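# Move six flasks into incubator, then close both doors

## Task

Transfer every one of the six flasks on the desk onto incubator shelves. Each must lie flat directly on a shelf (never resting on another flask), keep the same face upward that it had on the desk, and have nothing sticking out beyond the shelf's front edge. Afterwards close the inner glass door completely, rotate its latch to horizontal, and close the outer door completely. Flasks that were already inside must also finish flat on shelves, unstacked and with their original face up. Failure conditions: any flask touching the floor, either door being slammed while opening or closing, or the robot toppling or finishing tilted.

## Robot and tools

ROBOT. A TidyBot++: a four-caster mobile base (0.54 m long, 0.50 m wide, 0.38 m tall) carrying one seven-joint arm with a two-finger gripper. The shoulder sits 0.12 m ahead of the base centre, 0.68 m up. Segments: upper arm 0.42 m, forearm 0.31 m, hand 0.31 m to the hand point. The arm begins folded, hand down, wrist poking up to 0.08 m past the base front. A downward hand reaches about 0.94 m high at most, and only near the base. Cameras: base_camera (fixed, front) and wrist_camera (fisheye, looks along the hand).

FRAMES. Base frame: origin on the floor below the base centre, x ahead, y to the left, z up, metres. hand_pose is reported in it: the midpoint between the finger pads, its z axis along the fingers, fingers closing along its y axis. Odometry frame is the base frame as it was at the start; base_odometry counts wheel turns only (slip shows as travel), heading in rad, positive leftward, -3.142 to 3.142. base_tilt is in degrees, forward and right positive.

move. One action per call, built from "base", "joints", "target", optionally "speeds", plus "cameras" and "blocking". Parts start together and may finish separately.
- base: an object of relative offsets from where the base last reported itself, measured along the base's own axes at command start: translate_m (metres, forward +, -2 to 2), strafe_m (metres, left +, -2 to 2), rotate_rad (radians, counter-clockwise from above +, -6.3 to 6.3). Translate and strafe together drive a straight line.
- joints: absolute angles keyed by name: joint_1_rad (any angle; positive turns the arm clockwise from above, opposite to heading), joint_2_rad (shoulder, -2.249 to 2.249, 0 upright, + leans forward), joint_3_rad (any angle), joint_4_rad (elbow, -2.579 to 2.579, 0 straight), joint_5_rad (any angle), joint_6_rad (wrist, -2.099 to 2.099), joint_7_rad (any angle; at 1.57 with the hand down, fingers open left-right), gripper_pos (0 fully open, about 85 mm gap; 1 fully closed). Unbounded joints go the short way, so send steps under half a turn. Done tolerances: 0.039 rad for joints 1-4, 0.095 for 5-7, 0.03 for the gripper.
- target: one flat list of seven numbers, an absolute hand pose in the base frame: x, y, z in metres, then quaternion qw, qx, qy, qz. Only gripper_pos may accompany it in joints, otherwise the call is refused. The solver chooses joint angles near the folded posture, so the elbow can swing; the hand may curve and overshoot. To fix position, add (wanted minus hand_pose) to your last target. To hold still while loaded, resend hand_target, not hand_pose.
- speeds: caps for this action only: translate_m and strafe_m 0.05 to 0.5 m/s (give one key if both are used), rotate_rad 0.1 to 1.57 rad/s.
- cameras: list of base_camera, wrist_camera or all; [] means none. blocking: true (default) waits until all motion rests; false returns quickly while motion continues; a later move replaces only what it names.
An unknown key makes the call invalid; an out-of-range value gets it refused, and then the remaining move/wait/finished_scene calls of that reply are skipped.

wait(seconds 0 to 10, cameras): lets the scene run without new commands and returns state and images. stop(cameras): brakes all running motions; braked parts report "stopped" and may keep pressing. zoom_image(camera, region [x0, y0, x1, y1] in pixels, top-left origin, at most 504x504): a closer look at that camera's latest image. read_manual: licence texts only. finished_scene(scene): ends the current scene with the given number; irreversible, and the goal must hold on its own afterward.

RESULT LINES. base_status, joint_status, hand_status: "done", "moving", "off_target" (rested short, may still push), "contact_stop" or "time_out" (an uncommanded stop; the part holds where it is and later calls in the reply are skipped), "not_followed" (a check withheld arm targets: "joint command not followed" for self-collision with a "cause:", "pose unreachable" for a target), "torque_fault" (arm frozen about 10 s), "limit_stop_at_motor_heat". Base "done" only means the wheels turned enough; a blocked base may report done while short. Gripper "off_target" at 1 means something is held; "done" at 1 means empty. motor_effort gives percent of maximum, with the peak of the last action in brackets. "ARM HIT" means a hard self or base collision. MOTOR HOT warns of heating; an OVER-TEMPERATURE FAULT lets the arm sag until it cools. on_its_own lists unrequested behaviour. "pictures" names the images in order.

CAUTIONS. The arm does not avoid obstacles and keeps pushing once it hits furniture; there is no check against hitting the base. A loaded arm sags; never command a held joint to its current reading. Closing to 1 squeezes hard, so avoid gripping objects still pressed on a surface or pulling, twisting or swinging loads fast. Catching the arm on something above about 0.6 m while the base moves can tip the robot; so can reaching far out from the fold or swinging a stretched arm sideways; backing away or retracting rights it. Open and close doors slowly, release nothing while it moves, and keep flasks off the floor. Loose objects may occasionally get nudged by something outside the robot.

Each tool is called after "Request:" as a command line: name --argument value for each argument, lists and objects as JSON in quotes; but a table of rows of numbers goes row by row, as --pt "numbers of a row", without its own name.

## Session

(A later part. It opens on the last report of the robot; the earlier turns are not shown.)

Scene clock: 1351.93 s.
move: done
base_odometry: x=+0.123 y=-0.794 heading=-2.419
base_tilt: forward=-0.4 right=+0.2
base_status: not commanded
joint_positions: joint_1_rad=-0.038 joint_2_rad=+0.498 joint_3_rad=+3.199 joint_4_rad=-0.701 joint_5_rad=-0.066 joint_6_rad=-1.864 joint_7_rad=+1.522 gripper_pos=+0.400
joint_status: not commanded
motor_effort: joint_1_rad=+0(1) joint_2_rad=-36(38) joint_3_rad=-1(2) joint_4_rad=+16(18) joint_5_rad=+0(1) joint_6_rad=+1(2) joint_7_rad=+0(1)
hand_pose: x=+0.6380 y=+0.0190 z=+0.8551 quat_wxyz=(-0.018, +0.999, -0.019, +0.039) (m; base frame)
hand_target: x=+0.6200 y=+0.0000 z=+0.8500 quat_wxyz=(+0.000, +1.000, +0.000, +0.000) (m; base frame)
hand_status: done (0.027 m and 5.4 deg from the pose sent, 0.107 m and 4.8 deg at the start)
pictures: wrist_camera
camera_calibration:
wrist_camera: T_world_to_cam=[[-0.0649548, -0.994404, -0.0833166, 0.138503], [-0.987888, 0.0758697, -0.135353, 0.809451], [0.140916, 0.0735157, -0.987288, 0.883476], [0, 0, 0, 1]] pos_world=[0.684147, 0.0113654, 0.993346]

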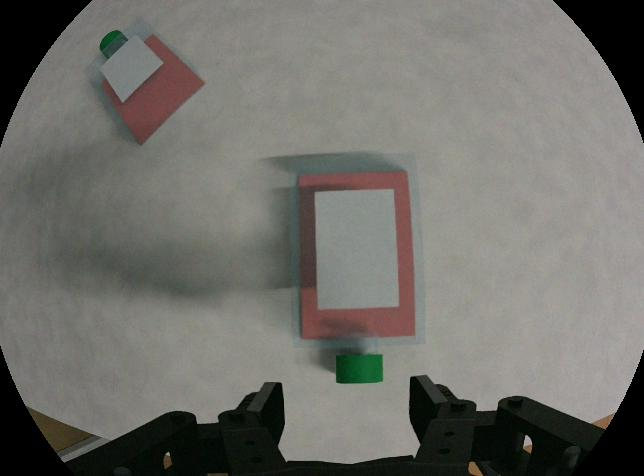

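Request:
move --base '{"translate_m": -0.2, "rotate_rad": -0.055}' --cameras '[]'

Request:
move --target '[0.74, 0, 0.84, 0, 0.86, 0, 0.5]' --cameras '["wrist_camera"]'

Scene clock: 1359.33 s.
move: done
base_odometry: x=+0.273 y=-0.662 heading=-2.475
base_tilt: forward=-0.3 right=+0.3
base_status: done
joint_positions: joint_1_rad=-0.013 joint_2_rad=+0.508 joint_3_rad=+3.195 joint_4_rad=-0.698 joint_5_rad=-0.062 joint_6_rad=-1.875 joint_7_rad=+1.522 gripper_pos=+0.400
joint_status: not commanded
motor_effort: joint_1_rad=+0(5) joint_2_rad=-36(40) joint_3_rad=-2(3) joint_4_rad=+16(18) joint_5_rad=+0(2) joint_6_rad=+1(2) joint_7_rad=+0(1)
hand_pose: x=+0.6368 y=+0.0069 z=+0.8509 quat_wxyz=(-0.016, +0.999, -0.030, +0.030) (m; base frame)
hand_target: x=+0.6200 y=+0.0000 z=+0.8500 quat_wxyz=(+0.000, +1.000, +0.000, +0.000) (m; base frame)
hand_status: not commanded
pictures: none
No camera images: "cameras" was empty.

Scene clock: 1362.23 s.
move: done
base_odometry: x=+0.273 y=-0.662 heading=-2.475
base_tilt: forward=-0.3 right=+0.2
base_status: not commanded
joint_positions: joint_1_rad=-0.013 joint_2_rad=+0.145 joint_3_rad=+3.165 joint_4_rad=-1.753 joint_5_rad=-0.062 joint_6_rad=-0.255 joint_7_rad=+1.529 gripper_pos=+0.400
joint_status: not commanded
motor_effort: joint_1_rad=+0(1) joint_2_rad=-27(36) joint_3_rad=-1(2) joint_4_rad=+21(22) joint_5_rad=+0(1) joint_6_rad=+8(8) joint_7_rad=+0(1)
hand_pose: x=+0.7377 y=+0.0004 z=+0.8262 quat_wxyz=(-0.027, +0.879, -0.045, +0.474) (m; base frame)
hand_target: x=+0.7400 y=+0.0000 z=+0.8400 quat_wxyz=(+0.000, +0.865, +0.000, +0.503) (m; base frame)
hand_status: done (0.014 m and 7.0 deg from the pose sent, 0.104 m and 57.0 deg at the start)
pictures: wrist_camera
camera_calibration:
wrist_camera: T_world_to_cam=[[-0.0336921, -0.989626, -0.13966, 0.147475], [-0.493804, 0.137975, -0.858557, 1.1386], [0.86892, 0.0400383, -0.49333, -0.102833], [0, 0, 0, 1]] pos_world=[0.656565, -0.00703577, 0.947415]

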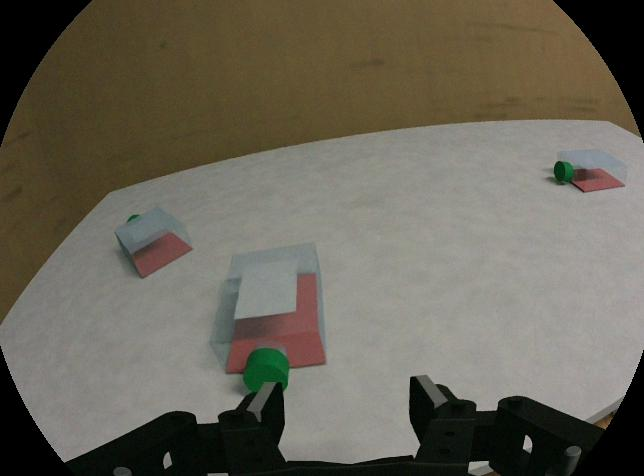

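Request:
move --joints '{"joint_1_rad":0,"joint_2_rad":0.13,"joint_3_rad":3.14,"joint_4_rad":-1.76,"joint_5_rad":0,"joint_6_rad":-0.3,"joint_7_rad":1.57}' --base '{"strafe_m": 0.06}' --cameras '["wrist_camera"]'

Request:
move --target '[0.74, 0, 0.84, 0, 0.86, 0, 0.5]' --cameras '["wrist_camera"]'

Scene clock: 1367.93 s.
move: done
base_odometry: x=+0.310 y=-0.709 heading=-2.474
base_tilt: forward=-0.3 right=+0.3
base_status: done
joint_positions: joint_1_rad=-0.009 joint_2_rad=+0.143 joint_3_rad=+3.147 joint_4_rad=-1.750 joint_5_rad=-0.044 joint_6_rad=-0.303 joint_7_rad=+1.529 gripper_pos=+0.400
joint_status: all done
motor_effort: joint_1_rad=+0(3) joint_2_rad=-27(28) joint_3_rad=-1(3) joint_4_rad=+20(22) joint_5_rad=+0(1) joint_6_rad=+7(8) joint_7_rad=+0(1)
hand_pose: x=+0.7295 y=+0.0075 z=+0.8163 quat_wxyz=(-0.025, +0.890, -0.033, +0.455) (m; base frame)
hand_target: x=+0.7255 y=+0.0023 z=+0.8197 quat_wxyz=(-0.001, +0.889, +0.000, +0.458) (m; base frame)
hand_status: not commanded
pictures: wrist_camera
camera_calibration:
wrist_camera: T_world_to_cam=[[-0.0183945, -0.991887, -0.125785, 0.130419], [-0.533584, 0.116132, -0.837736, 1.1372], [0.845547, 0.0517071, -0.531392, -0.0528454], [0, 0, 0, 1]] pos_world=[0.653872, 0.0000284183, 0.940993]

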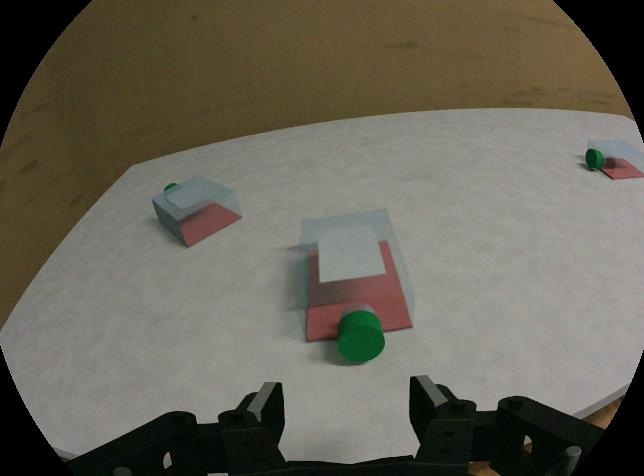

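Scene clock: 1368.57 s.
move: done
base_odometry: x=+0.310 y=-0.709 heading=-2.474
base_tilt: forward=-0.3 right=+0.2
base_status: not commanded
joint_positions: joint_1_rad=-0.009 joint_2_rad=+0.143 joint_3_rad=+3.147 joint_4_rad=-1.764 joint_5_rad=-0.044 joint_6_rad=-0.212 joint_7_rad=+1.541 gripper_pos=+0.400
joint_status: not commanded
motor_effort: joint_1_rad=-1(1) joint_2_rad=-27(28) joint_3_rad=+0(2) joint_4_rad=+21(22) joint_5_rad=+0(1) joint_6_rad=+8(8) joint_7_rad=+1(1)
hand_pose: x=+0.7413 y=+0.0063 z=+0.8322 quat_wxyz=(-0.022, +0.872, -0.028, +0.489) (m; base frame)
hand_target: x=+0.7400 y=+0.0000 z=+0.8400 quat_wxyz=(+0.000, +0.865, +0.000, +0.503) (m; base frame)
hand_status: done (0.010 m and 4.5 deg from the pose sent, 0.027 m and 7.8 deg at the start)
pictures: wrist_camera
camera_calibration:
wrist_camera: T_world_to_cam=[[-0.00620006, -0.993259, -0.115748, 0.114042], [-0.467649, 0.105193, -0.877633, 1.14137], [0.883893, 0.0486882, -0.465149, -0.137764], [0, 0, 0, 1]] pos_world=[0.656235, -0.0000832596, 0.950821]

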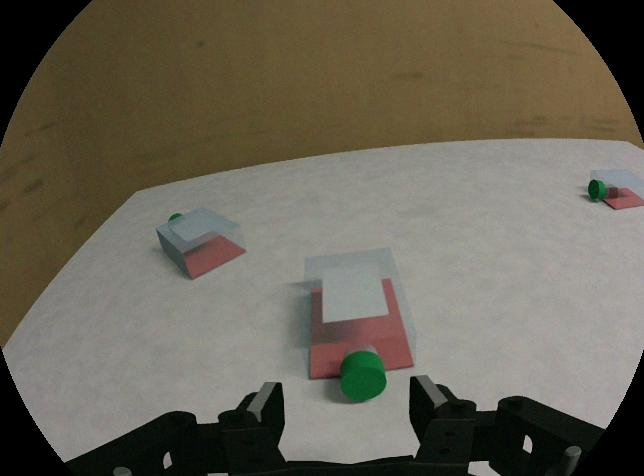

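Request:
move --joints '{"joint_5_rad":0.12,"joint_7_rad":1.64}' --base '{"translate_m": 0.03}' --cameras '[]'

Request:
move --target '[0.765, 0, 0.80, 0, 0.856, 0, 0.515]' --cameras '["wrist_camera"]'

Scene clock: 1374.83 s.
move: done
base_odometry: x=+0.287 y=-0.727 heading=-2.474
base_tilt: forward=-0.3 right=+0.1
base_status: done
joint_positions: joint_1_rad=-0.008 joint_2_rad=+0.137 joint_3_rad=+3.147 joint_4_rad=-1.764 joint_5_rad=+0.096 joint_6_rad=-0.212 joint_7_rad=+1.586 gripper_pos=+0.400
joint_status: all done
motor_effort: joint_1_rad=+0(2) joint_2_rad=-27(30) joint_3_rad=-1(3) joint_4_rad=+20(22) joint_5_rad=+0(1) joint_6_rad=+8(8) joint_7_rad=+0(1)
hand_pose: x=+0.7404 y=-0.0031 z=+0.8362 quat_wxyz=(+0.035, +0.869, +0.044, +0.491) (m; base frame)
hand_target: x=+0.7401 y=-0.0077 z=+0.8403 quat_wxyz=(+0.057, +0.861, +0.074, +0.500) (m; base frame)
hand_status: not commanded
pictures: none
No camera images: "cameras" was empty.

Scene clock: 1376.07 s.
move: done
base_odometry: x=+0.287 y=-0.727 heading=-2.474
base_tilt: forward=-0.3 right=+0.2
base_status: not commanded
joint_positions: joint_1_rad=-0.007 joint_2_rad=+0.220 joint_3_rad=+3.146 joint_4_rad=-1.808 joint_5_rad=+0.043 joint_6_rad=-0.076 joint_7_rad=+1.586 gripper_pos=+0.400
joint_status: not commanded
motor_effort: joint_1_rad=+0(1) joint_2_rad=-29(32) joint_3_rad=-1(1) joint_4_rad=+20(22) joint_5_rad=+0(1) joint_6_rad=+7(8) joint_7_rad=+0(0)
hand_pose: x=+0.7612 y=+0.0023 z=+0.7955 quat_wxyz=(+0.015, +0.868, +0.026, +0.496) (m; base frame)
hand_target: x=+0.7650 y=+0.0000 z=+0.8000 quat_wxyz=(+0.000, +0.857, +0.000, +0.516) (m; base frame)
hand_status: done (0.006 m and 4.3 deg from the pose sent, 0.044 m and 7.2 deg at the start)
pictures: wrist_camera
camera_calibration:
wrist_camera: T_world_to_cam=[[0.051166, -0.998684, 0.00357373, -0.0325992], [-0.455346, -0.0265134, -0.88992, 1.11955], [0.888843, 0.0439063, -0.456103, -0.183277], [0, 0, 0, 1]] pos_world=[0.674357, 0.00517401, 0.912836]

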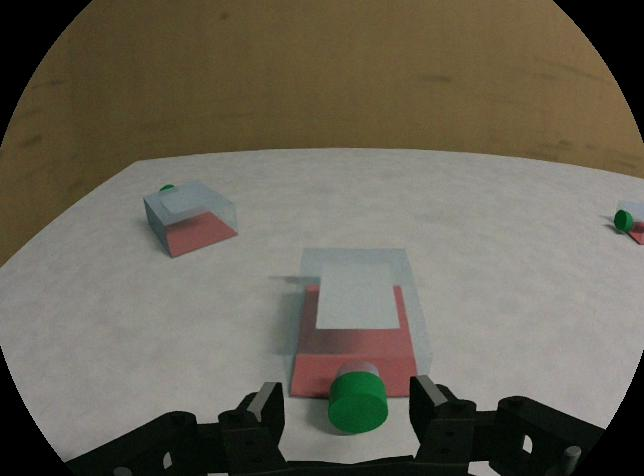

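Request:
move --target '[0.775, 0, 0.77, 0, 0.855, 0, 0.517]' --base '{"strafe_m": -0.006}' --joints '{"gripper_pos": 0.45}' --cameras '["wrist_camera"]'

Request:
move --target '[0.788, 0, 0.75, 0, 0.857, 0, 0.515]' --cameras '["wrist_camera"]'

Scene clock: 1383.80 s.
move: done
base_odometry: x=+0.283 y=-0.723 heading=-2.474
base_tilt: forward=-0.3 right=+0.2
base_status: done
joint_positions: joint_1_rad=-0.004 joint_2_rad=+0.275 joint_3_rad=+3.144 joint_4_rad=-1.840 joint_5_rad=+0.043 joint_6_rad=+0.022 joint_7_rad=+1.586 gripper_pos=+0.450
joint_status: all done
motor_effort: joint_1_rad=-1(4) joint_2_rad=-31(33) joint_3_rad=-1(4) joint_4_rad=+19(21) joint_5_rad=+1(1) joint_6_rad=+8(8) joint_7_rad=+0(1)
hand_pose: x=+0.7721 y=+0.0029 z=+0.7684 quat_wxyz=(+0.014, +0.865, +0.026, +0.500) (m; base frame)
hand_target: x=+0.7750 y=+0.0000 z=+0.7700 quat_wxyz=(+0.000, +0.856, +0.000, +0.517) (m; base frame)
hand_status: done (0.004 m and 4.1 deg from the pose sent, 0.029 m and 4.5 deg at the start)
pictures: wrist_camera
camera_calibration:
wrist_camera: T_world_to_cam=[[0.0536999, -0.998556, 0.00165268, -0.0330314], [-0.446255, -0.025479, -0.894543, 1.09691], [0.893293, 0.0472994, -0.446978, -0.215822], [0, 0, 0, 1]] pos_world=[0.684068, 0.00517275, 0.884821]

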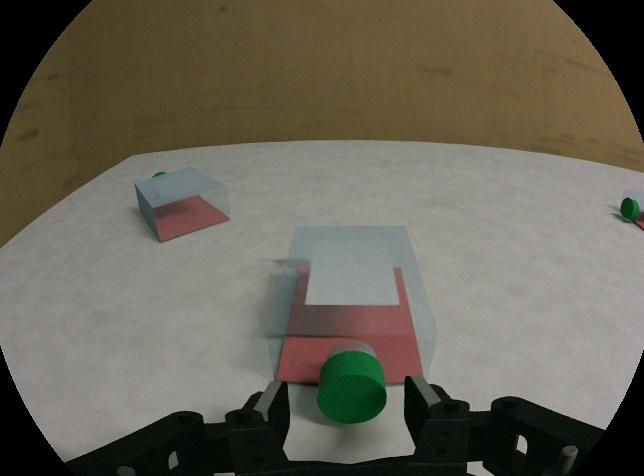

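Scene clock: 1384.63 s.
move: done
base_odometry: x=+0.283 y=-0.723 heading=-2.474
base_tilt: forward=-0.3 right=+0.2
base_status: not commanded
joint_positions: joint_1_rad=-0.004 joint_2_rad=+0.325 joint_3_rad=+3.144 joint_4_rad=-1.840 joint_5_rad=+0.043 joint_6_rad=+0.061 joint_7_rad=+1.586 gripper_pos=+0.450
joint_status: not commanded
motor_effort: joint_1_rad=+0(1) joint_2_rad=-32(34) joint_3_rad=-1(2) joint_4_rad=+19(20) joint_5_rad=+0(1) joint_6_rad=+7(8) joint_7_rad=+0(1)
hand_pose: x=+0.7820 y=+0.0034 z=+0.7464 quat_wxyz=(+0.013, +0.868, +0.027, +0.496) (m; base frame)
hand_target: x=+0.7880 y=+0.0000 z=+0.7500 quat_wxyz=(+0.000, +0.857, +0.000, +0.515) (m; base frame)
hand_status: done (0.008 m and 4.3 deg from the pose sent, 0.025 m and 3.9 deg at the start)
pictures: wrist_camera
camera_calibration:
wrist_camera: T_world_to_cam=[[0.055087, -0.998482, 0.00028402, -0.032971], [-0.455214, -0.0253677, -0.89002, 1.08528], [0.888676, 0.0488993, -0.455921, -0.224168], [0, 0, 0, 1]] pos_world=[0.695065, 0.0055718, 0.86373]

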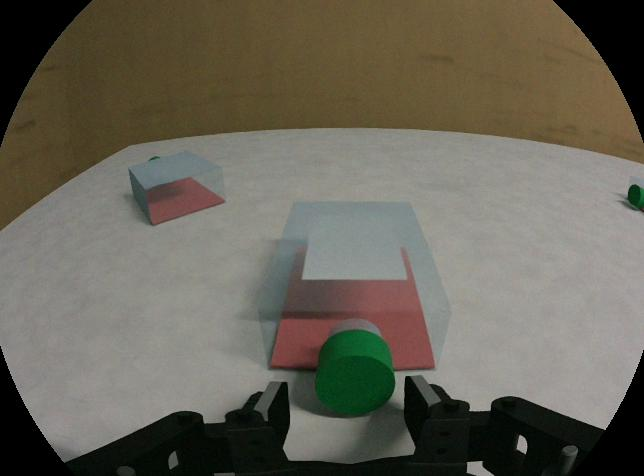

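Request:
move --base '{"translate_m": 0.009, "strafe_m": -0.005}' --speeds '{"translate_m": 0.05}' --joints '{"gripper_pos": 0.56}' --cameras '["wrist_camera"]'

Scene clock: 1389.23 s.
move: done
base_odometry: x=+0.273 y=-0.725 heading=-2.473
base_tilt: forward=-0.3 right=+0.1
base_status: done
joint_positions: joint_1_rad=-0.003 joint_2_rad=+0.326 joint_3_rad=+3.144 joint_4_rad=-1.840 joint_5_rad=+0.043 joint_6_rad=+0.066 joint_7_rad=+1.586 gripper_pos=+0.560
joint_status: all done
motor_effort: joint_1_rad=+0(2) joint_2_rad=-31(33) joint_3_rad=+0(2) joint_4_rad=+18(20) joint_5_rad=+0(1) joint_6_rad=+7(8) joint_7_rad=+0(1)
hand_pose: x=+0.7828 y=+0.0032 z=+0.7469 quat_wxyz=(+0.013, +0.867, +0.027, +0.497) (m; base frame)
hand_target: x=+0.7880 y=+0.0000 z=+0.7500 quat_wxyz=(+0.000, +0.857, +0.000, +0.515) (m; base frame)
hand_status: not commanded
pictures: wrist_camera
camera_calibration:
wrist_camera: T_world_to_cam=[[0.054906, -0.998491, 0.000344658, -0.0331191], [-0.452195, -0.0251735, -0.891564, 1.08487], [0.890227, 0.0487964, -0.452895, -0.228117], [0, 0, 0, 1]] pos_world=[0.695466, 0.00537206, 0.863926]

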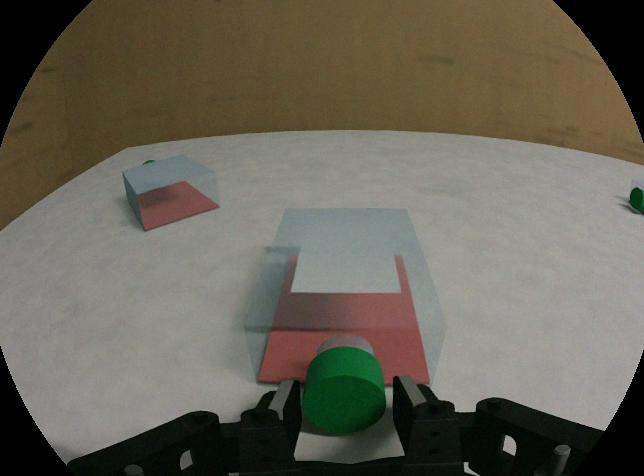

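Good. Squeeze and lift.

Request:
move --joints '{"gripper_pos": 0.65}' --cameras '[]'

Request:
move --joints '{"gripper_pos": 0.85}' --cameras '["wrist_camera"]'

Request:
move --target '[0.788, 0, 0.84, 0, 0.857, 0, 0.515]' --cameras '["wrist_camera"]'

Request:
move --target '[0.788, 0, 0.93, 0, 0.857, 0, 0.515]' --cameras '[]'

Request:
move --base '{"translate_m": -0.3}' --speeds '{"translate_m": 0.3}' --cameras '["wrist_camera"]'

Scene clock: 1395.90 s.
move: done
base_odometry: x=+0.273 y=-0.725 heading=-2.473
base_tilt: forward=-0.3 right=+0.2
base_status: not commanded
joint_positions: joint_1_rad=-0.003 joint_2_rad=+0.326 joint_3_rad=+3.144 joint_4_rad=-1.840 joint_5_rad=+0.043 joint_6_rad=+0.067 joint_7_rad=+1.586 gripper_pos=+0.649
joint_status: all done
motor_effort: joint_1_rad=+0(1) joint_2_rad=-30(31) joint_3_rad=-1(1) joint_4_rad=+19(19) joint_5_rad=+0(1) joint_6_rad=+7(7) joint_7_rad=+0(1)
hand_pose: x=+0.7829 y=+0.0032 z=+0.7472 quat_wxyz=(+0.013, +0.867, +0.027, +0.498) (m; base frame)
hand_target: x=+0.7880 y=+0.0000 z=+0.7500 quat_wxyz=(+0.000, +0.857, +0.000, +0.515) (m; base frame)
hand_status: not commanded
pictures: none
No camera images: "cameras" was empty.

Scene clock: 1396.53 s.
move: off_target
base_odometry: x=+0.273 y=-0.725 heading=-2.473
base_tilt: forward=-0.3 right=+0.2
base_status: not commanded
joint_positions: joint_1_rad=-0.003 joint_2_rad=+0.326 joint_3_rad=+3.144 joint_4_rad=-1.840 joint_5_rad=+0.043 joint_6_rad=+0.068 joint_7_rad=+1.586 gripper_pos=+0.687
joint_status: gripper_pos off_target (ended at +0.687, target +0.850)
motor_effort: joint_1_rad=+0(1) joint_2_rad=-31(31) joint_3_rad=-1(2) joint_4_rad=+18(18) joint_5_rad=+1(1) joint_6_rad=+7(7) joint_7_rad=+0(0)
hand_pose: x=+0.7831 y=+0.0033 z=+0.7475 quat_wxyz=(+0.013, +0.866, +0.027, +0.498) (m; base frame)
hand_target: x=+0.7880 y=+0.0000 z=+0.7500 quat_wxyz=(+0.000, +0.857, +0.000, +0.515) (m; base frame)
hand_status: not commanded
pictures: wrist_camera
camera_calibration:
wrist_camera: T_world_to_cam=[[0.0549952, -0.998487, 0.000421439, -0.0332534], [-0.450196, -0.0251729, -0.892575, 1.08484], [0.891234, 0.0488976, -0.450899, -0.230409], [0, 0, 0, 1]] pos_world=[0.695568, 0.00537199, 0.864424]

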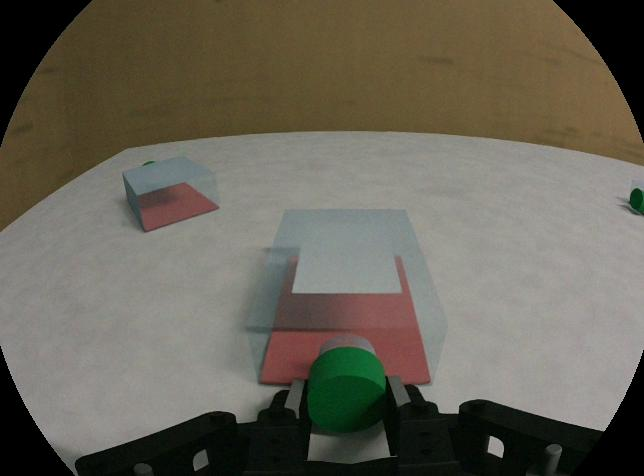

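Scene clock: 1398.00 s.
move: done
base_odometry: x=+0.273 y=-0.725 heading=-2.473
base_tilt: forward=-0.3 right=+0.2
base_status: not commanded
joint_positions: joint_1_rad=-0.003 joint_2_rad=+0.241 joint_3_rad=+3.144 joint_4_rad=-1.688 joint_5_rad=+0.036 joint_6_rad=-0.083 joint_7_rad=+1.586 gripper_pos=+0.687
joint_status: not commanded
motor_effort: joint_1_rad=+0(1) joint_2_rad=-32(37) joint_3_rad=-1(2) joint_4_rad=+22(23) joint_5_rad=+0(1) joint_6_rad=+9(10) joint_7_rad=+0(1)
hand_pose: x=+0.7955 y=+0.0014 z=+0.8472 quat_wxyz=(+0.015, +0.844, +0.022, +0.535) (m; base frame)
hand_target: x=+0.7880 y=+0.0000 z=+0.8400 quat_wxyz=(+0.000, +0.857, +0.000, +0.515) (m; base frame)
hand_status: done (0.011 m and 4.0 deg from the pose sent, 0.093 m and 4.1 deg at the start)
pictures: wrist_camera
camera_calibration:
wrist_camera: T_world_to_cam=[[0.0466076, -0.998912, 0.00135932, -0.0299676], [-0.372063, -0.0186227, -0.92802, 1.14719], [0.927036, 0.042747, -0.372527, -0.291336], [0, 0, 0, 1]] pos_world=[0.698305, 0.00388257, 0.956129]

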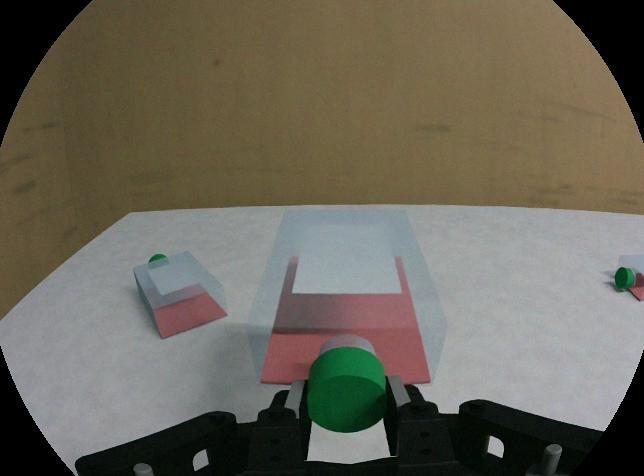

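Scene clock: 1399.60 s.
move: done
base_odometry: x=+0.273 y=-0.725 heading=-2.473
base_tilt: forward=-0.3 right=+0.3
base_status: not commanded
joint_positions: joint_1_rad=-0.003 joint_2_rad=+0.204 joint_3_rad=+3.144 joint_4_rad=-1.453 joint_5_rad=+0.033 joint_6_rad=-0.361 joint_7_rad=+1.586 gripper_pos=+0.687
joint_status: not commanded
motor_effort: joint_1_rad=+0(1) joint_2_rad=-32(35) joint_3_rad=-1(2) joint_4_rad=+23(24) joint_5_rad=+1(1) joint_6_rad=+9(10) joint_7_rad=+0(1)
hand_pose: x=+0.7981 y=-0.0013 z=+0.9324 quat_wxyz=(+0.017, +0.846, +0.017, +0.533) (m; base frame)
hand_target: x=+0.7880 y=+0.0000 z=+0.9300 quat_wxyz=(+0.000, +0.857, +0.000, +0.515) (m; base frame)
hand_status: done (0.010 m and 3.7 deg from the pose sent, 0.083 m and 4.0 deg at the start)
pictures: none
No camera images: "cameras" was empty.

Scene clock: 1401.50 s.
move: done
base_odometry: x=+0.509 y=-0.539 heading=-2.473
base_tilt: forward=-0.3 right=+0.2
base_status: done
joint_positions: joint_1_rad=-0.004 joint_2_rad=+0.196 joint_3_rad=+3.145 joint_4_rad=-1.453 joint_5_rad=+0.032 joint_6_rad=-0.367 joint_7_rad=+1.586 gripper_pos=+0.687
joint_status: not commanded
motor_effort: joint_1_rad=+0(2) joint_2_rad=-32(37) joint_3_rad=-1(2) joint_4_rad=+23(24) joint_5_rad=+0(1) joint_6_rad=+9(10) joint_7_rad=+0(1)
hand_pose: x=+0.7955 y=-0.0015 z=+0.9360 quat_wxyz=(+0.017, +0.845, +0.017, +0.534) (m; base frame)
hand_target: x=+0.7880 y=+0.0000 z=+0.9300 quat_wxyz=(+0.000, +0.857, +0.000, +0.515) (m; base frame)
hand_status: not commanded
pictures: wrist_camera
camera_calibration:
wrist_camera: T_world_to_cam=[[0.0357987, -0.999359, -0.000590959, -0.0226006], [-0.375298, -0.0128957, -0.926814, 1.23106], [0.926213, 0.0334005, -0.375519, -0.254646], [0, 0, 0, 1]] pos_world=[0.698681, 0.00179469, 1.04533]

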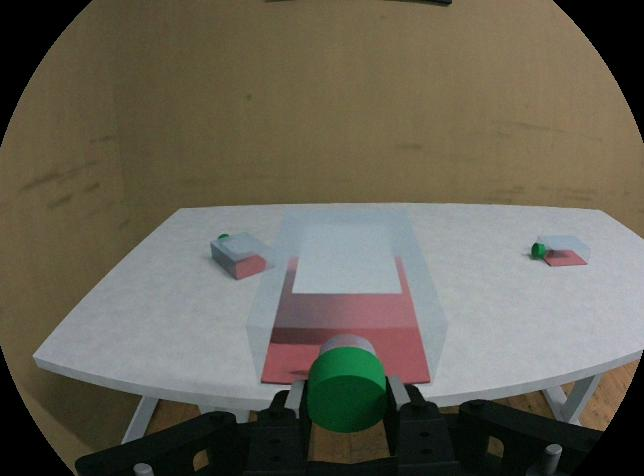

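Request:
move --target '[0.67, 0, 0.945, 0, 0.857, 0, 0.515]' --cameras '[]'

Request:
move --base '{"rotate_rad": -1.448}' --speeds '{"rotate_rad": 0.8}' --cameras '[]'

Request:
move --base '{"translate_m": 1.04, "strafe_m": -0.835}' --speeds '{"translate_m": 0.4}'

Scene clock: 1413.43 s.
move: done
base_odometry: x=+0.509 y=-0.539 heading=-2.473
base_tilt: forward=-0.3 right=+0.1
base_status: not commanded
joint_positions: joint_1_rad=-0.004 joint_2_rad=-0.084 joint_3_rad=+3.145 joint_4_rad=-1.667 joint_5_rad=+0.032 joint_6_rad=-0.390 joint_7_rad=+1.586 gripper_pos=+0.687
joint_status: not commanded
motor_effort: joint_1_rad=+0(1) joint_2_rad=-21(34) joint_3_rad=-1(1) joint_4_rad=+23(24) joint_5_rad=+1(1) joint_6_rad=+9(9) joint_7_rad=+0(1)
hand_pose: x=+0.6845 y=-0.0021 z=+0.9756 quat_wxyz=(+0.017, +0.834, +0.016, +0.551) (m; base frame)
hand_target: x=+0.6700 y=+0.0000 z=+0.9450 quat_wxyz=(+0.000, +0.857, +0.000, +0.515) (m; base frame)
hand_status: done (0.034 m and 5.6 deg from the pose sent, 0.126 m and 3.7 deg at the start)
pictures: none
No camera images: "cameras" was empty.

Scene clock: 1416.13 s.
move: done
base_odometry: x=+0.508 y=-0.539 heading=+2.363
base_tilt: forward=-0.3 right=+0.1
base_status: done
joint_positions: joint_1_rad=-0.007 joint_2_rad=-0.084 joint_3_rad=+3.154 joint_4_rad=-1.668 joint_5_rad=+0.032 joint_6_rad=-0.391 joint_7_rad=+1.586 gripper_pos=+0.687
joint_status: not commanded
motor_effort: joint_1_rad=+0(3) joint_2_rad=-21(22) joint_3_rad=-1(3) joint_4_rad=+23(24) joint_5_rad=+1(1) joint_6_rad=+9(10) joint_7_rad=+0(1)
hand_pose: x=+0.6843 y=-0.0053 z=+0.9749 quat_wxyz=(+0.018, +0.834, +0.013, +0.551) (m; base frame)
hand_target: x=+0.6700 y=+0.0000 z=+0.9450 quat_wxyz=(+0.000, +0.857, +0.000, +0.515) (m; base frame)
hand_status: not commanded
pictures: none
No camera images: "cameras" was empty.

Scene clock: 1420.73 s.
move: done
base_odometry: x=+0.355 y=+0.786 heading=+2.363
base_tilt: forward=-0.3 right=+0.2
base_status: done
joint_positions: joint_1_rad=-0.008 joint_2_rad=-0.085 joint_3_rad=+3.154 joint_4_rad=-1.669 joint_5_rad=+0.032 joint_6_rad=-0.393 joint_7_rad=+1.586 gripper_pos=+0.687
joint_status: not commanded
motor_effort: joint_1_rad=+0(3) joint_2_rad=-21(24) joint_3_rad=-1(4) joint_4_rad=+23(25) joint_5_rad=+1(1) joint_6_rad=+9(10) joint_7_rad=+1(1)
hand_pose: x=+0.6835 y=-0.0053 z=+0.9740 quat_wxyz=(+0.018, +0.835, +0.013, +0.550) (m; base frame)
hand_target: x=+0.6700 y=+0.0000 z=+0.9450 quat_wxyz=(+0.000, +0.857, +0.000, +0.515) (m; base frame)
hand_status: not commanded
pictures: base_camera, wrist_camera
camera_calibration:
wrist_camera: T_world_to_cam=[[0.0295435, -0.999563, -0.000840065, -0.0179023], [-0.339405, -0.00924108, -0.940595, 1.21299], [0.940176, 0.0280736, -0.33953, -0.181213], [0, 0, 0, 1]] pos_world=[0.582595, -0.00159791, 1.07939]

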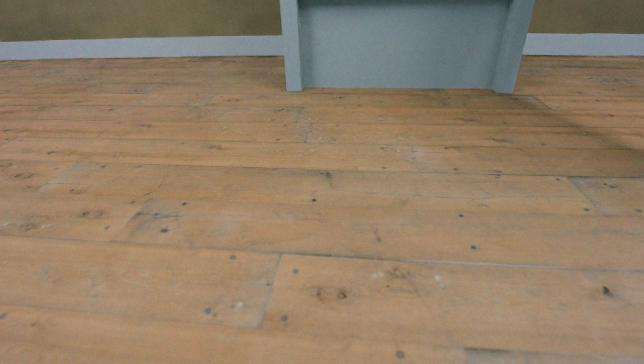

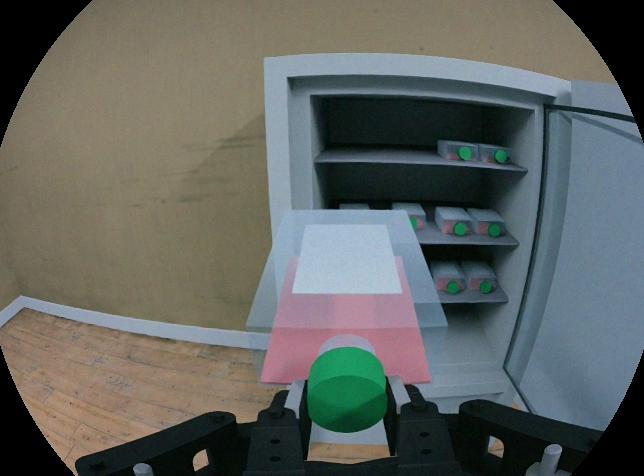

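Request:
move --base '{"rotate_rad": -0.024}' --cameras '[]'

Request:
move --base '{"translate_m": 0.09, "strafe_m": -0.16}' --speeds '{"translate_m": 0.3}'

Request:
move --target '[0.80, 0, 0.67, 0, 0.855, 0, 0.517]'

Scene clock: 1429.63 s.
move: done
base_odometry: x=+0.355 y=+0.786 heading=+2.339
base_tilt: forward=-0.4 right=+0.2
base_status: done
joint_positions: joint_1_rad=-0.009 joint_2_rad=-0.085 joint_3_rad=+3.157 joint_4_rad=-1.669 joint_5_rad=+0.032 joint_6_rad=-0.393 joint_7_rad=+1.586 gripper_pos=+0.687
joint_status: not commanded
motor_effort: joint_1_rad=+0(4) joint_2_rad=-21(22) joint_3_rad=-2(4) joint_4_rad=+23(24) joint_5_rad=+0(1) joint_6_rad=+9(10) joint_7_rad=+0(1)
hand_pose: x=+0.6836 y=-0.0065 z=+0.9740 quat_wxyz=(+0.019, +0.835, +0.012, +0.550) (m; base frame)
hand_target: x=+0.6700 y=+0.0000 z=+0.9450 quat_wxyz=(+0.000, +0.857, +0.000, +0.515) (m; base frame)
hand_status: not commanded
pictures: none
No camera images: "cameras" was empty.

Scene clock: 1431.23 s.
move: done
base_odometry: x=+0.407 y=+0.962 heading=+2.340
base_tilt: forward=-0.3 right=+0.1
base_status: done
joint_positions: joint_1_rad=-0.009 joint_2_rad=-0.085 joint_3_rad=+3.158 joint_4_rad=-1.670 joint_5_rad=+0.032 joint_6_rad=-0.393 joint_7_rad=+1.586 gripper_pos=+0.687
joint_status: not commanded
motor_effort: joint_1_rad=-1(2) joint_2_rad=-21(23) joint_3_rad=-1(3) joint_4_rad=+24(24) joint_5_rad=+0(1) joint_6_rad=+9(10) joint_7_rad=+0(1)
hand_pose: x=+0.6837 y=-0.0072 z=+0.9734 quat_wxyz=(+0.019, +0.835, +0.012, +0.549) (m; base frame)
hand_target: x=+0.6700 y=+0.0000 z=+0.9450 quat_wxyz=(+0.000, +0.857, +0.000, +0.515) (m; base frame)
hand_status: not commanded
pictures: base_camera, wrist_camera
camera_calibration:
wrist_camera: T_world_to_cam=[[0.0263952, -0.999651, -0.00130559, -0.01717], [-0.340538, -0.00776378, -0.940199, 1.21293], [0.93986, 0.0252614, -0.340624, -0.180223], [0, 0, 0, 1]] pos_world=[0.582888, -0.00319442, 1.07899]

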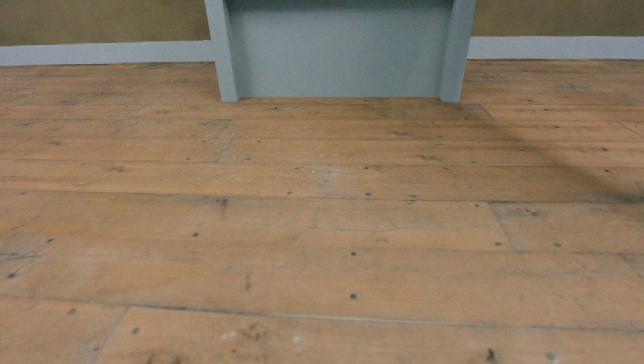

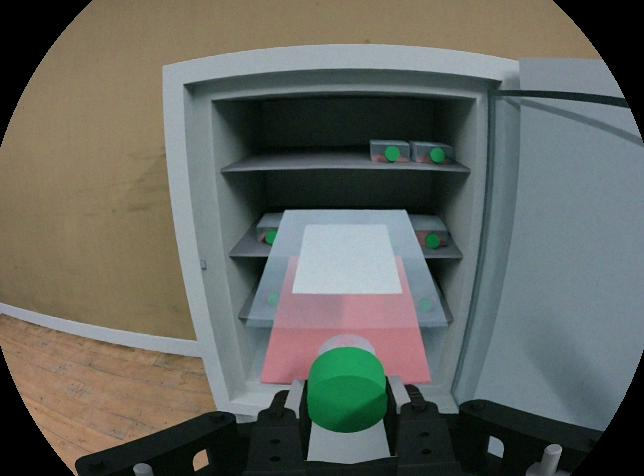

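Scene clock: 1433.40 s.
move: done
base_odometry: x=+0.407 y=+0.962 heading=+2.340
base_tilt: forward=-0.3 right=+0.2
base_status: not commanded
joint_positions: joint_1_rad=-0.009 joint_2_rad=+0.495 joint_3_rad=+3.158 joint_4_rad=-1.912 joint_5_rad=+0.032 joint_6_rad=+0.290 joint_7_rad=+1.586 gripper_pos=+0.687
joint_status: not commanded
motor_effort: joint_1_rad=+0(1) joint_2_rad=-37(39) joint_3_rad=-1(2) joint_4_rad=+17(23) joint_5_rad=+0(1) joint_6_rad=+9(9) joint_7_rad=+0(1)
hand_pose: x=+0.7957 y=+0.0001 z=+0.6571 quat_wxyz=(+0.012, +0.871, +0.022, +0.490) (m; base frame)
hand_target: x=+0.8000 y=+0.0000 z=+0.6700 quat_wxyz=(+0.000, +0.856, +0.000, +0.517) (m; base frame)
hand_status: done (0.014 m and 4.6 deg from the pose sent, 0.325 m and 5.0 deg at the start)
pictures: base_camera, wrist_camera
camera_calibration:
wrist_camera: T_world_to_cam=[[0.0468813, -0.998877, -0.00681323, -0.025845], [-0.467335, -0.0159047, -0.883937, 1.0177], [0.882836, 0.0446242, -0.467556, -0.264738], [0, 0, 0, 1]] pos_world=[0.710541, 0.00218401, 0.775631]

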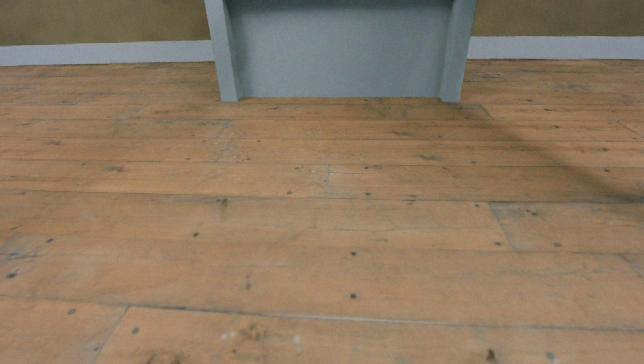

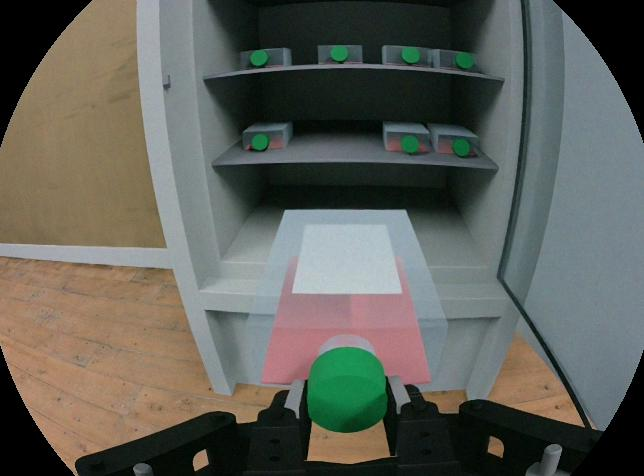

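Request:
move --base '{"translate_m": 0.3}' --speeds '{"translate_m": 0.2}' --cameras '["wrist_camera"]'

Request:
move --base '{"translate_m": 0.17}' --speeds '{"translate_m": 0.15}' --cameras '["wrist_camera"]'

Scene clock: 1444.10 s.
move: done
base_odometry: x=+0.199 y=+1.178 heading=+2.339
base_tilt: forward=-0.4 right=+0.3
base_status: done
joint_positions: joint_1_rad=-0.009 joint_2_rad=+0.497 joint_3_rad=+3.158 joint_4_rad=-1.918 joint_5_rad=+0.032 joint_6_rad=+0.297 joint_7_rad=+1.586 gripper_pos=+0.687
joint_status: not commanded
motor_effort: joint_1_rad=+0(1) joint_2_rad=-36(39) joint_3_rad=-1(2) joint_4_rad=+17(19) joint_5_rad=+0(1) joint_6_rad=+8(9) joint_7_rad=+0(1)
hand_pose: x=+0.7944 y=+0.0002 z=+0.6546 quat_wxyz=(+0.012, +0.872, +0.022, +0.489) (m; base frame)
hand_target: x=+0.8000 y=+0.0000 z=+0.6700 quat_wxyz=(+0.000, +0.856, +0.000, +0.517) (m; base frame)
hand_status: not commanded
pictures: wrist_camera
camera_calibration:
wrist_camera: T_world_to_cam=[[0.0470038, -0.99887, -0.00705828, -0.0257024], [-0.468565, -0.0158077, -0.883288, 1.01539], [0.882178, 0.0448251, -0.468778, -0.263388], [0, 0, 0, 1]] pos_world=[0.70934, 0.00218398, 0.773232]

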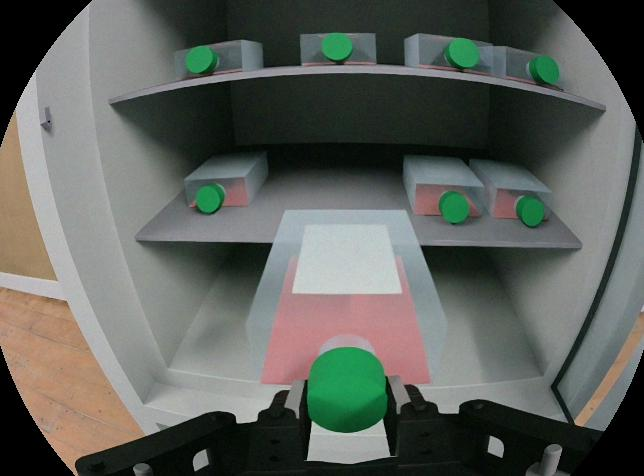

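Scene clock: 1445.87 s.
move: done
base_odometry: x=+0.080 y=+1.301 heading=+2.339
base_tilt: forward=-0.3 right=+0.1
base_status: done
joint_positions: joint_1_rad=-0.009 joint_2_rad=+0.498 joint_3_rad=+3.158 joint_4_rad=-1.921 joint_5_rad=+0.032 joint_6_rad=+0.298 joint_7_rad=+1.586 gripper_pos=+0.687
joint_status: not commanded
motor_effort: joint_1_rad=+0(2) joint_2_rad=-36(39) joint_3_rad=-1(2) joint_4_rad=+18(18) joint_5_rad=+0(1) joint_6_rad=+8(9) joint_7_rad=+0(1)
hand_pose: x=+0.7935 y=+0.0002 z=+0.6526 quat_wxyz=(+0.012, +0.872, +0.022, +0.488) (m; base frame)
hand_target: x=+0.8000 y=+0.0000 z=+0.6700 quat_wxyz=(+0.000, +0.856, +0.000, +0.517) (m; base frame)
hand_status: not commanded
pictures: wrist_camera
camera_calibration:
wrist_camera: T_world_to_cam=[[0.0469822, -0.99887, -0.00719021, -0.0255691], [-0.470977, -0.0158036, -0.882004, 1.01433], [0.880894, 0.0448249, -0.471187, -0.260884], [0, 0, 0, 1]] pos_world=[0.708739, 0.00218398, 0.771535]

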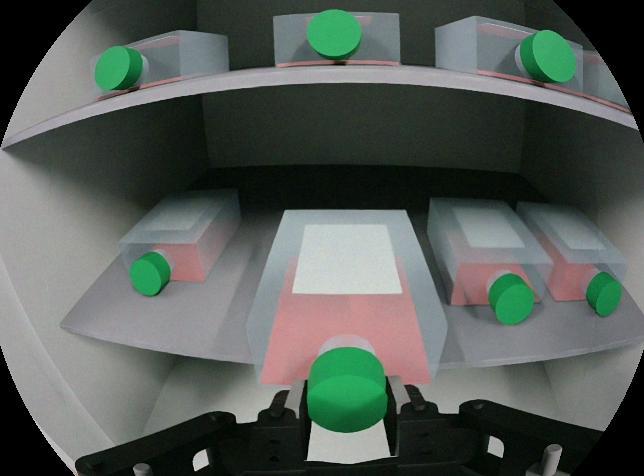

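Request:
move --base '{"translate_m": 0.135, "strafe_m": 0.01}' --speeds '{"translate_m": 0.1}' --cameras '["wrist_camera"]'

Request:
move --target '[0.80, 0, 0.65, 0, 0.857, 0, 0.515]' --cameras '["wrist_camera"]'

Request:
move --target '[0.80, 0, 0.635, 0, 0.857, 0, 0.515]' --cameras '["wrist_camera"]'

Request:
move --target '[0.80, 0, 0.625, 0, 0.857, 0, 0.515]' --cameras '["wrist_camera"]'

Scene clock: 1454.07 s.
move: done
base_odometry: x=-0.020 y=+1.391 heading=+2.338
base_tilt: forward=-0.4 right=+0.3
base_status: done
joint_positions: joint_1_rad=-0.009 joint_2_rad=+0.499 joint_3_rad=+3.158 joint_4_rad=-1.921 joint_5_rad=+0.032 joint_6_rad=+0.299 joint_7_rad=+1.586 gripper_pos=+0.687
joint_status: not commanded
motor_effort: joint_1_rad=+0(1) joint_2_rad=-37(39) joint_3_rad=-1(2) joint_4_rad=+18(19) joint_5_rad=+0(1) joint_6_rad=+8(9) joint_7_rad=+0(1)
hand_pose: x=+0.7933 y=+0.0002 z=+0.6520 quat_wxyz=(+0.012, +0.873, +0.022, +0.488) (m; base frame)
hand_target: x=+0.8000 y=+0.0000 z=+0.6700 quat_wxyz=(+0.000, +0.856, +0.000, +0.517) (m; base frame)
hand_status: not commanded
pictures: wrist_camera
camera_calibration:
wrist_camera: T_world_to_cam=[[0.0469771, -0.99887, -0.00722836, -0.0255356], [-0.471688, -0.0158037, -0.881624, 1.01397], [0.880513, 0.0448256, -0.471897, -0.260261], [0, 0, 0, 1]] pos_world=[0.708638, 0.00218398, 0.770936]

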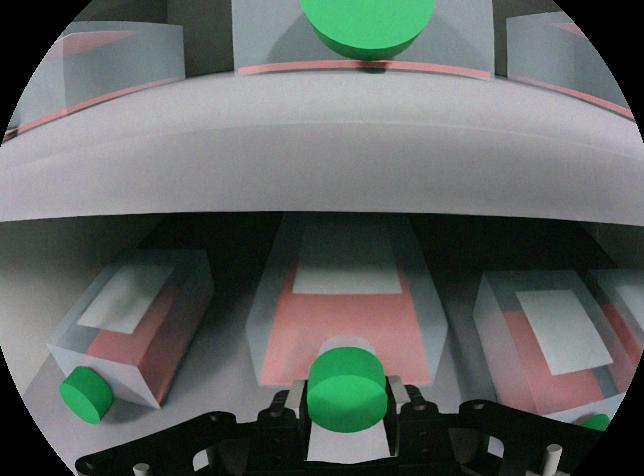

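Scene clock: 1454.83 s.
move: done
base_odometry: x=-0.020 y=+1.391 heading=+2.338
base_tilt: forward=-0.3 right=+0.2
base_status: not commanded
joint_positions: joint_1_rad=-0.009 joint_2_rad=+0.528 joint_3_rad=+3.158 joint_4_rad=-1.929 joint_5_rad=+0.032 joint_6_rad=+0.346 joint_7_rad=+1.586 gripper_pos=+0.687
joint_status: not commanded
motor_effort: joint_1_rad=+0(1) joint_2_rad=-37(39) joint_3_rad=-2(2) joint_4_rad=+17(17) joint_5_rad=+0(1) joint_6_rad=+8(9) joint_7_rad=+0(1)
hand_pose: x=+0.7971 y=+0.0007 z=+0.6417 quat_wxyz=(+0.011, +0.870, +0.022, +0.493) (m; base frame)
hand_target: x=+0.8000 y=+0.0000 z=+0.6500 quat_wxyz=(+0.000, +0.857, +0.000, +0.515) (m; base frame)
hand_status: done (0.009 m and 4.1 deg from the pose sent, 0.007 m and 4.6 deg at the start)
pictures: wrist_camera
camera_calibration:
wrist_camera: T_world_to_cam=[[0.0483815, -0.998802, -0.00739821, -0.0263017], [-0.461649, -0.0157925, -0.886922, 1.00202], [0.885743, 0.046326, -0.461859, -0.279081], [0, 0, 0, 1]] pos_world=[0.711047, 0.00248299, 0.759622]

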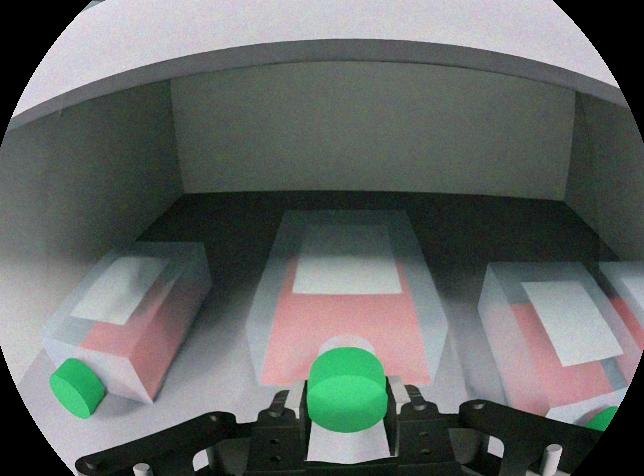

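Scene clock: 1455.60 s.
move: done
base_odometry: x=-0.020 y=+1.391 heading=+2.338
base_tilt: forward=-0.3 right=+0.2
base_status: not commanded
joint_positions: joint_1_rad=-0.009 joint_2_rad=+0.558 joint_3_rad=+3.158 joint_4_rad=-1.941 joint_5_rad=+0.032 joint_6_rad=+0.391 joint_7_rad=+1.586 gripper_pos=+0.687
joint_status: not commanded
motor_effort: joint_1_rad=-1(1) joint_2_rad=-38(39) joint_3_rad=-1(2) joint_4_rad=+16(17) joint_5_rad=+1(1) joint_6_rad=+8(9) joint_7_rad=+0(0)
hand_pose: x=+0.7977 y=+0.0011 z=+0.6273 quat_wxyz=(+0.011, +0.869, +0.022, +0.494) (m; base frame)
hand_target: x=+0.8000 y=+0.0000 z=+0.6350 quat_wxyz=(+0.000, +0.857, +0.000, +0.515) (m; base frame)
hand_status: done (0.008 m and 4.0 deg from the pose sent, 0.007 m and 4.1 deg at the start)
pictures: wrist_camera
camera_calibration:
wrist_camera: T_world_to_cam=[[0.0495444, -0.998741, -0.00791773, -0.0265701], [-0.459963, -0.0157792, -0.887798, 0.9888], [0.886555, 0.0476273, -0.460166, -0.287994], [0, 0, 0, 1]] pos_world=[0.711451, 0.00278213, 0.745119]

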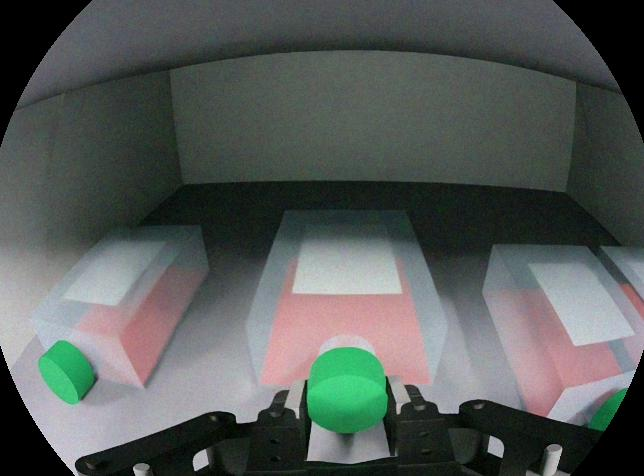

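Scene clock: 1456.47 s.
move: done
base_odometry: x=-0.020 y=+1.391 heading=+2.338
base_tilt: forward=-0.3 right=+0.2
base_status: not commanded
joint_positions: joint_1_rad=-0.009 joint_2_rad=+0.577 joint_3_rad=+3.158 joint_4_rad=-1.948 joint_5_rad=+0.032 joint_6_rad=+0.421 joint_7_rad=+1.586 gripper_pos=+0.687
joint_status: not commanded
motor_effort: joint_1_rad=-1(1) joint_2_rad=-38(39) joint_3_rad=-1(2) joint_4_rad=+15(16) joint_5_rad=+0(1) joint_6_rad=+8(9) joint_7_rad=+0(0)
hand_pose: x=+0.7985 y=+0.0014 z=+0.6194 quat_wxyz=(+0.011, +0.868, +0.023, +0.496) (m; base frame)
hand_target: x=+0.8000 y=+0.0000 z=+0.6250 quat_wxyz=(+0.000, +0.857, +0.000, +0.515) (m; base frame)
hand_status: done (0.006 m and 3.8 deg from the pose sent, 0.003 m and 4.0 deg at the start)
pictures: wrist_camera
camera_calibration:
wrist_camera: T_world_to_cam=[[0.0504159, -0.998694, -0.00824605, -0.0269293], [-0.456013, -0.0156731, -0.889835, 0.980346], [0.888544, 0.0486221, -0.456208, -0.29638], [0, 0, 0, 1]] pos_world=[0.711755, 0.00288158, 0.736913]

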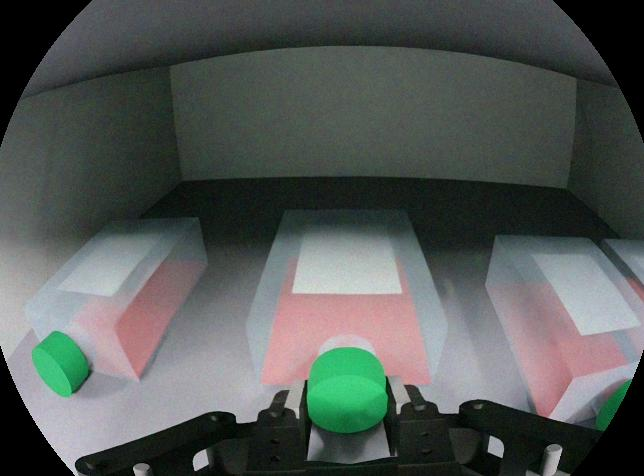

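Request:
move --target '[0.80, 0, 0.615, 0, 0.857, 0, 0.515]' --cameras '[]'

Request:
move --target '[0.80, 0, 0.607, 0, 0.857, 0, 0.515]' --cameras '["wrist_camera"]'

Scene clock: 1460.87 s.
move: done
base_odometry: x=-0.020 y=+1.391 heading=+2.338
base_tilt: forward=-0.2 right=+0.2
base_status: not commanded
joint_positions: joint_1_rad=-0.009 joint_2_rad=+0.590 joint_3_rad=+3.158 joint_4_rad=-1.952 joint_5_rad=+0.032 joint_6_rad=+0.454 joint_7_rad=+1.586 gripper_pos=+0.687
joint_status: not commanded
motor_effort: joint_1_rad=+0(1) joint_2_rad=-37(38) joint_3_rad=-1(2) joint_4_rad=+15(16) joint_5_rad=+0(1) joint_6_rad=+8(9) joint_7_rad=+0(1)
hand_pose: x=+0.8012 y=+0.0017 z=+0.6179 quat_wxyz=(+0.010, +0.864, +0.023, +0.503) (m; base frame)
hand_target: x=+0.8000 y=+0.0000 z=+0.6150 quat_wxyz=(+0.000, +0.857, +0.000, +0.515) (m; base frame)
hand_status: done (0.004 m and 3.3 deg from the pose sent, 0.005 m and 3.8 deg at the start)
pictures: none
No camera images: "cameras" was empty.

Scene clock: 1461.47 s.
move: done
base_odometry: x=-0.020 y=+1.391 heading=+2.338
base_tilt: forward=-0.3 right=+0.2
base_status: not commanded
joint_positions: joint_1_rad=-0.009 joint_2_rad=+0.600 joint_3_rad=+3.158 joint_4_rad=-1.954 joint_5_rad=+0.032 joint_6_rad=+0.481 joint_7_rad=+1.586 gripper_pos=+0.687
joint_status: not commanded
motor_effort: joint_1_rad=+0(1) joint_2_rad=-36(37) joint_3_rad=-2(2) joint_4_rad=+14(15) joint_5_rad=+0(1) joint_6_rad=+7(8) joint_7_rad=+0(0)
hand_pose: x=+0.8039 y=+0.0020 z=+0.6173 quat_wxyz=(+0.010, +0.860, +0.023, +0.509) (m; base frame)
hand_target: x=+0.8000 y=+0.0000 z=+0.6070 quat_wxyz=(+0.000, +0.857, +0.000, +0.515) (m; base frame)
hand_status: done (0.011 m and 3.0 deg from the pose sent, 0.011 m and 3.3 deg at the start)
pictures: wrist_camera
camera_calibration:
wrist_camera: T_world_to_cam=[[0.0522265, -0.998605, -0.00778271, -0.028294], [-0.428215, -0.0153536, -0.903546, 0.967082], [0.902166, 0.0505218, -0.428419, -0.330294], [0, 0, 0, 1]] pos_world=[0.713577, 0.00328064, 0.732079]

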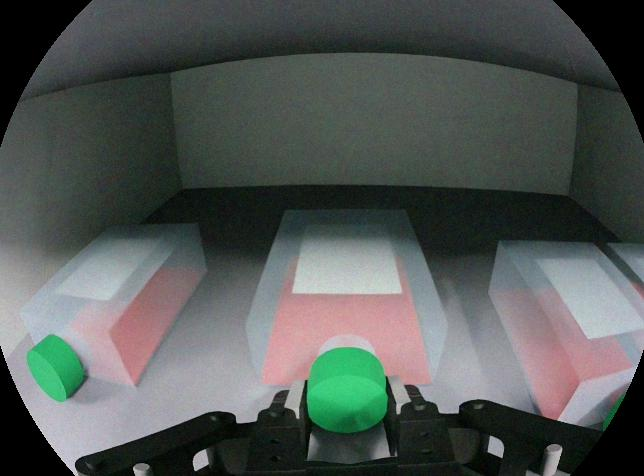

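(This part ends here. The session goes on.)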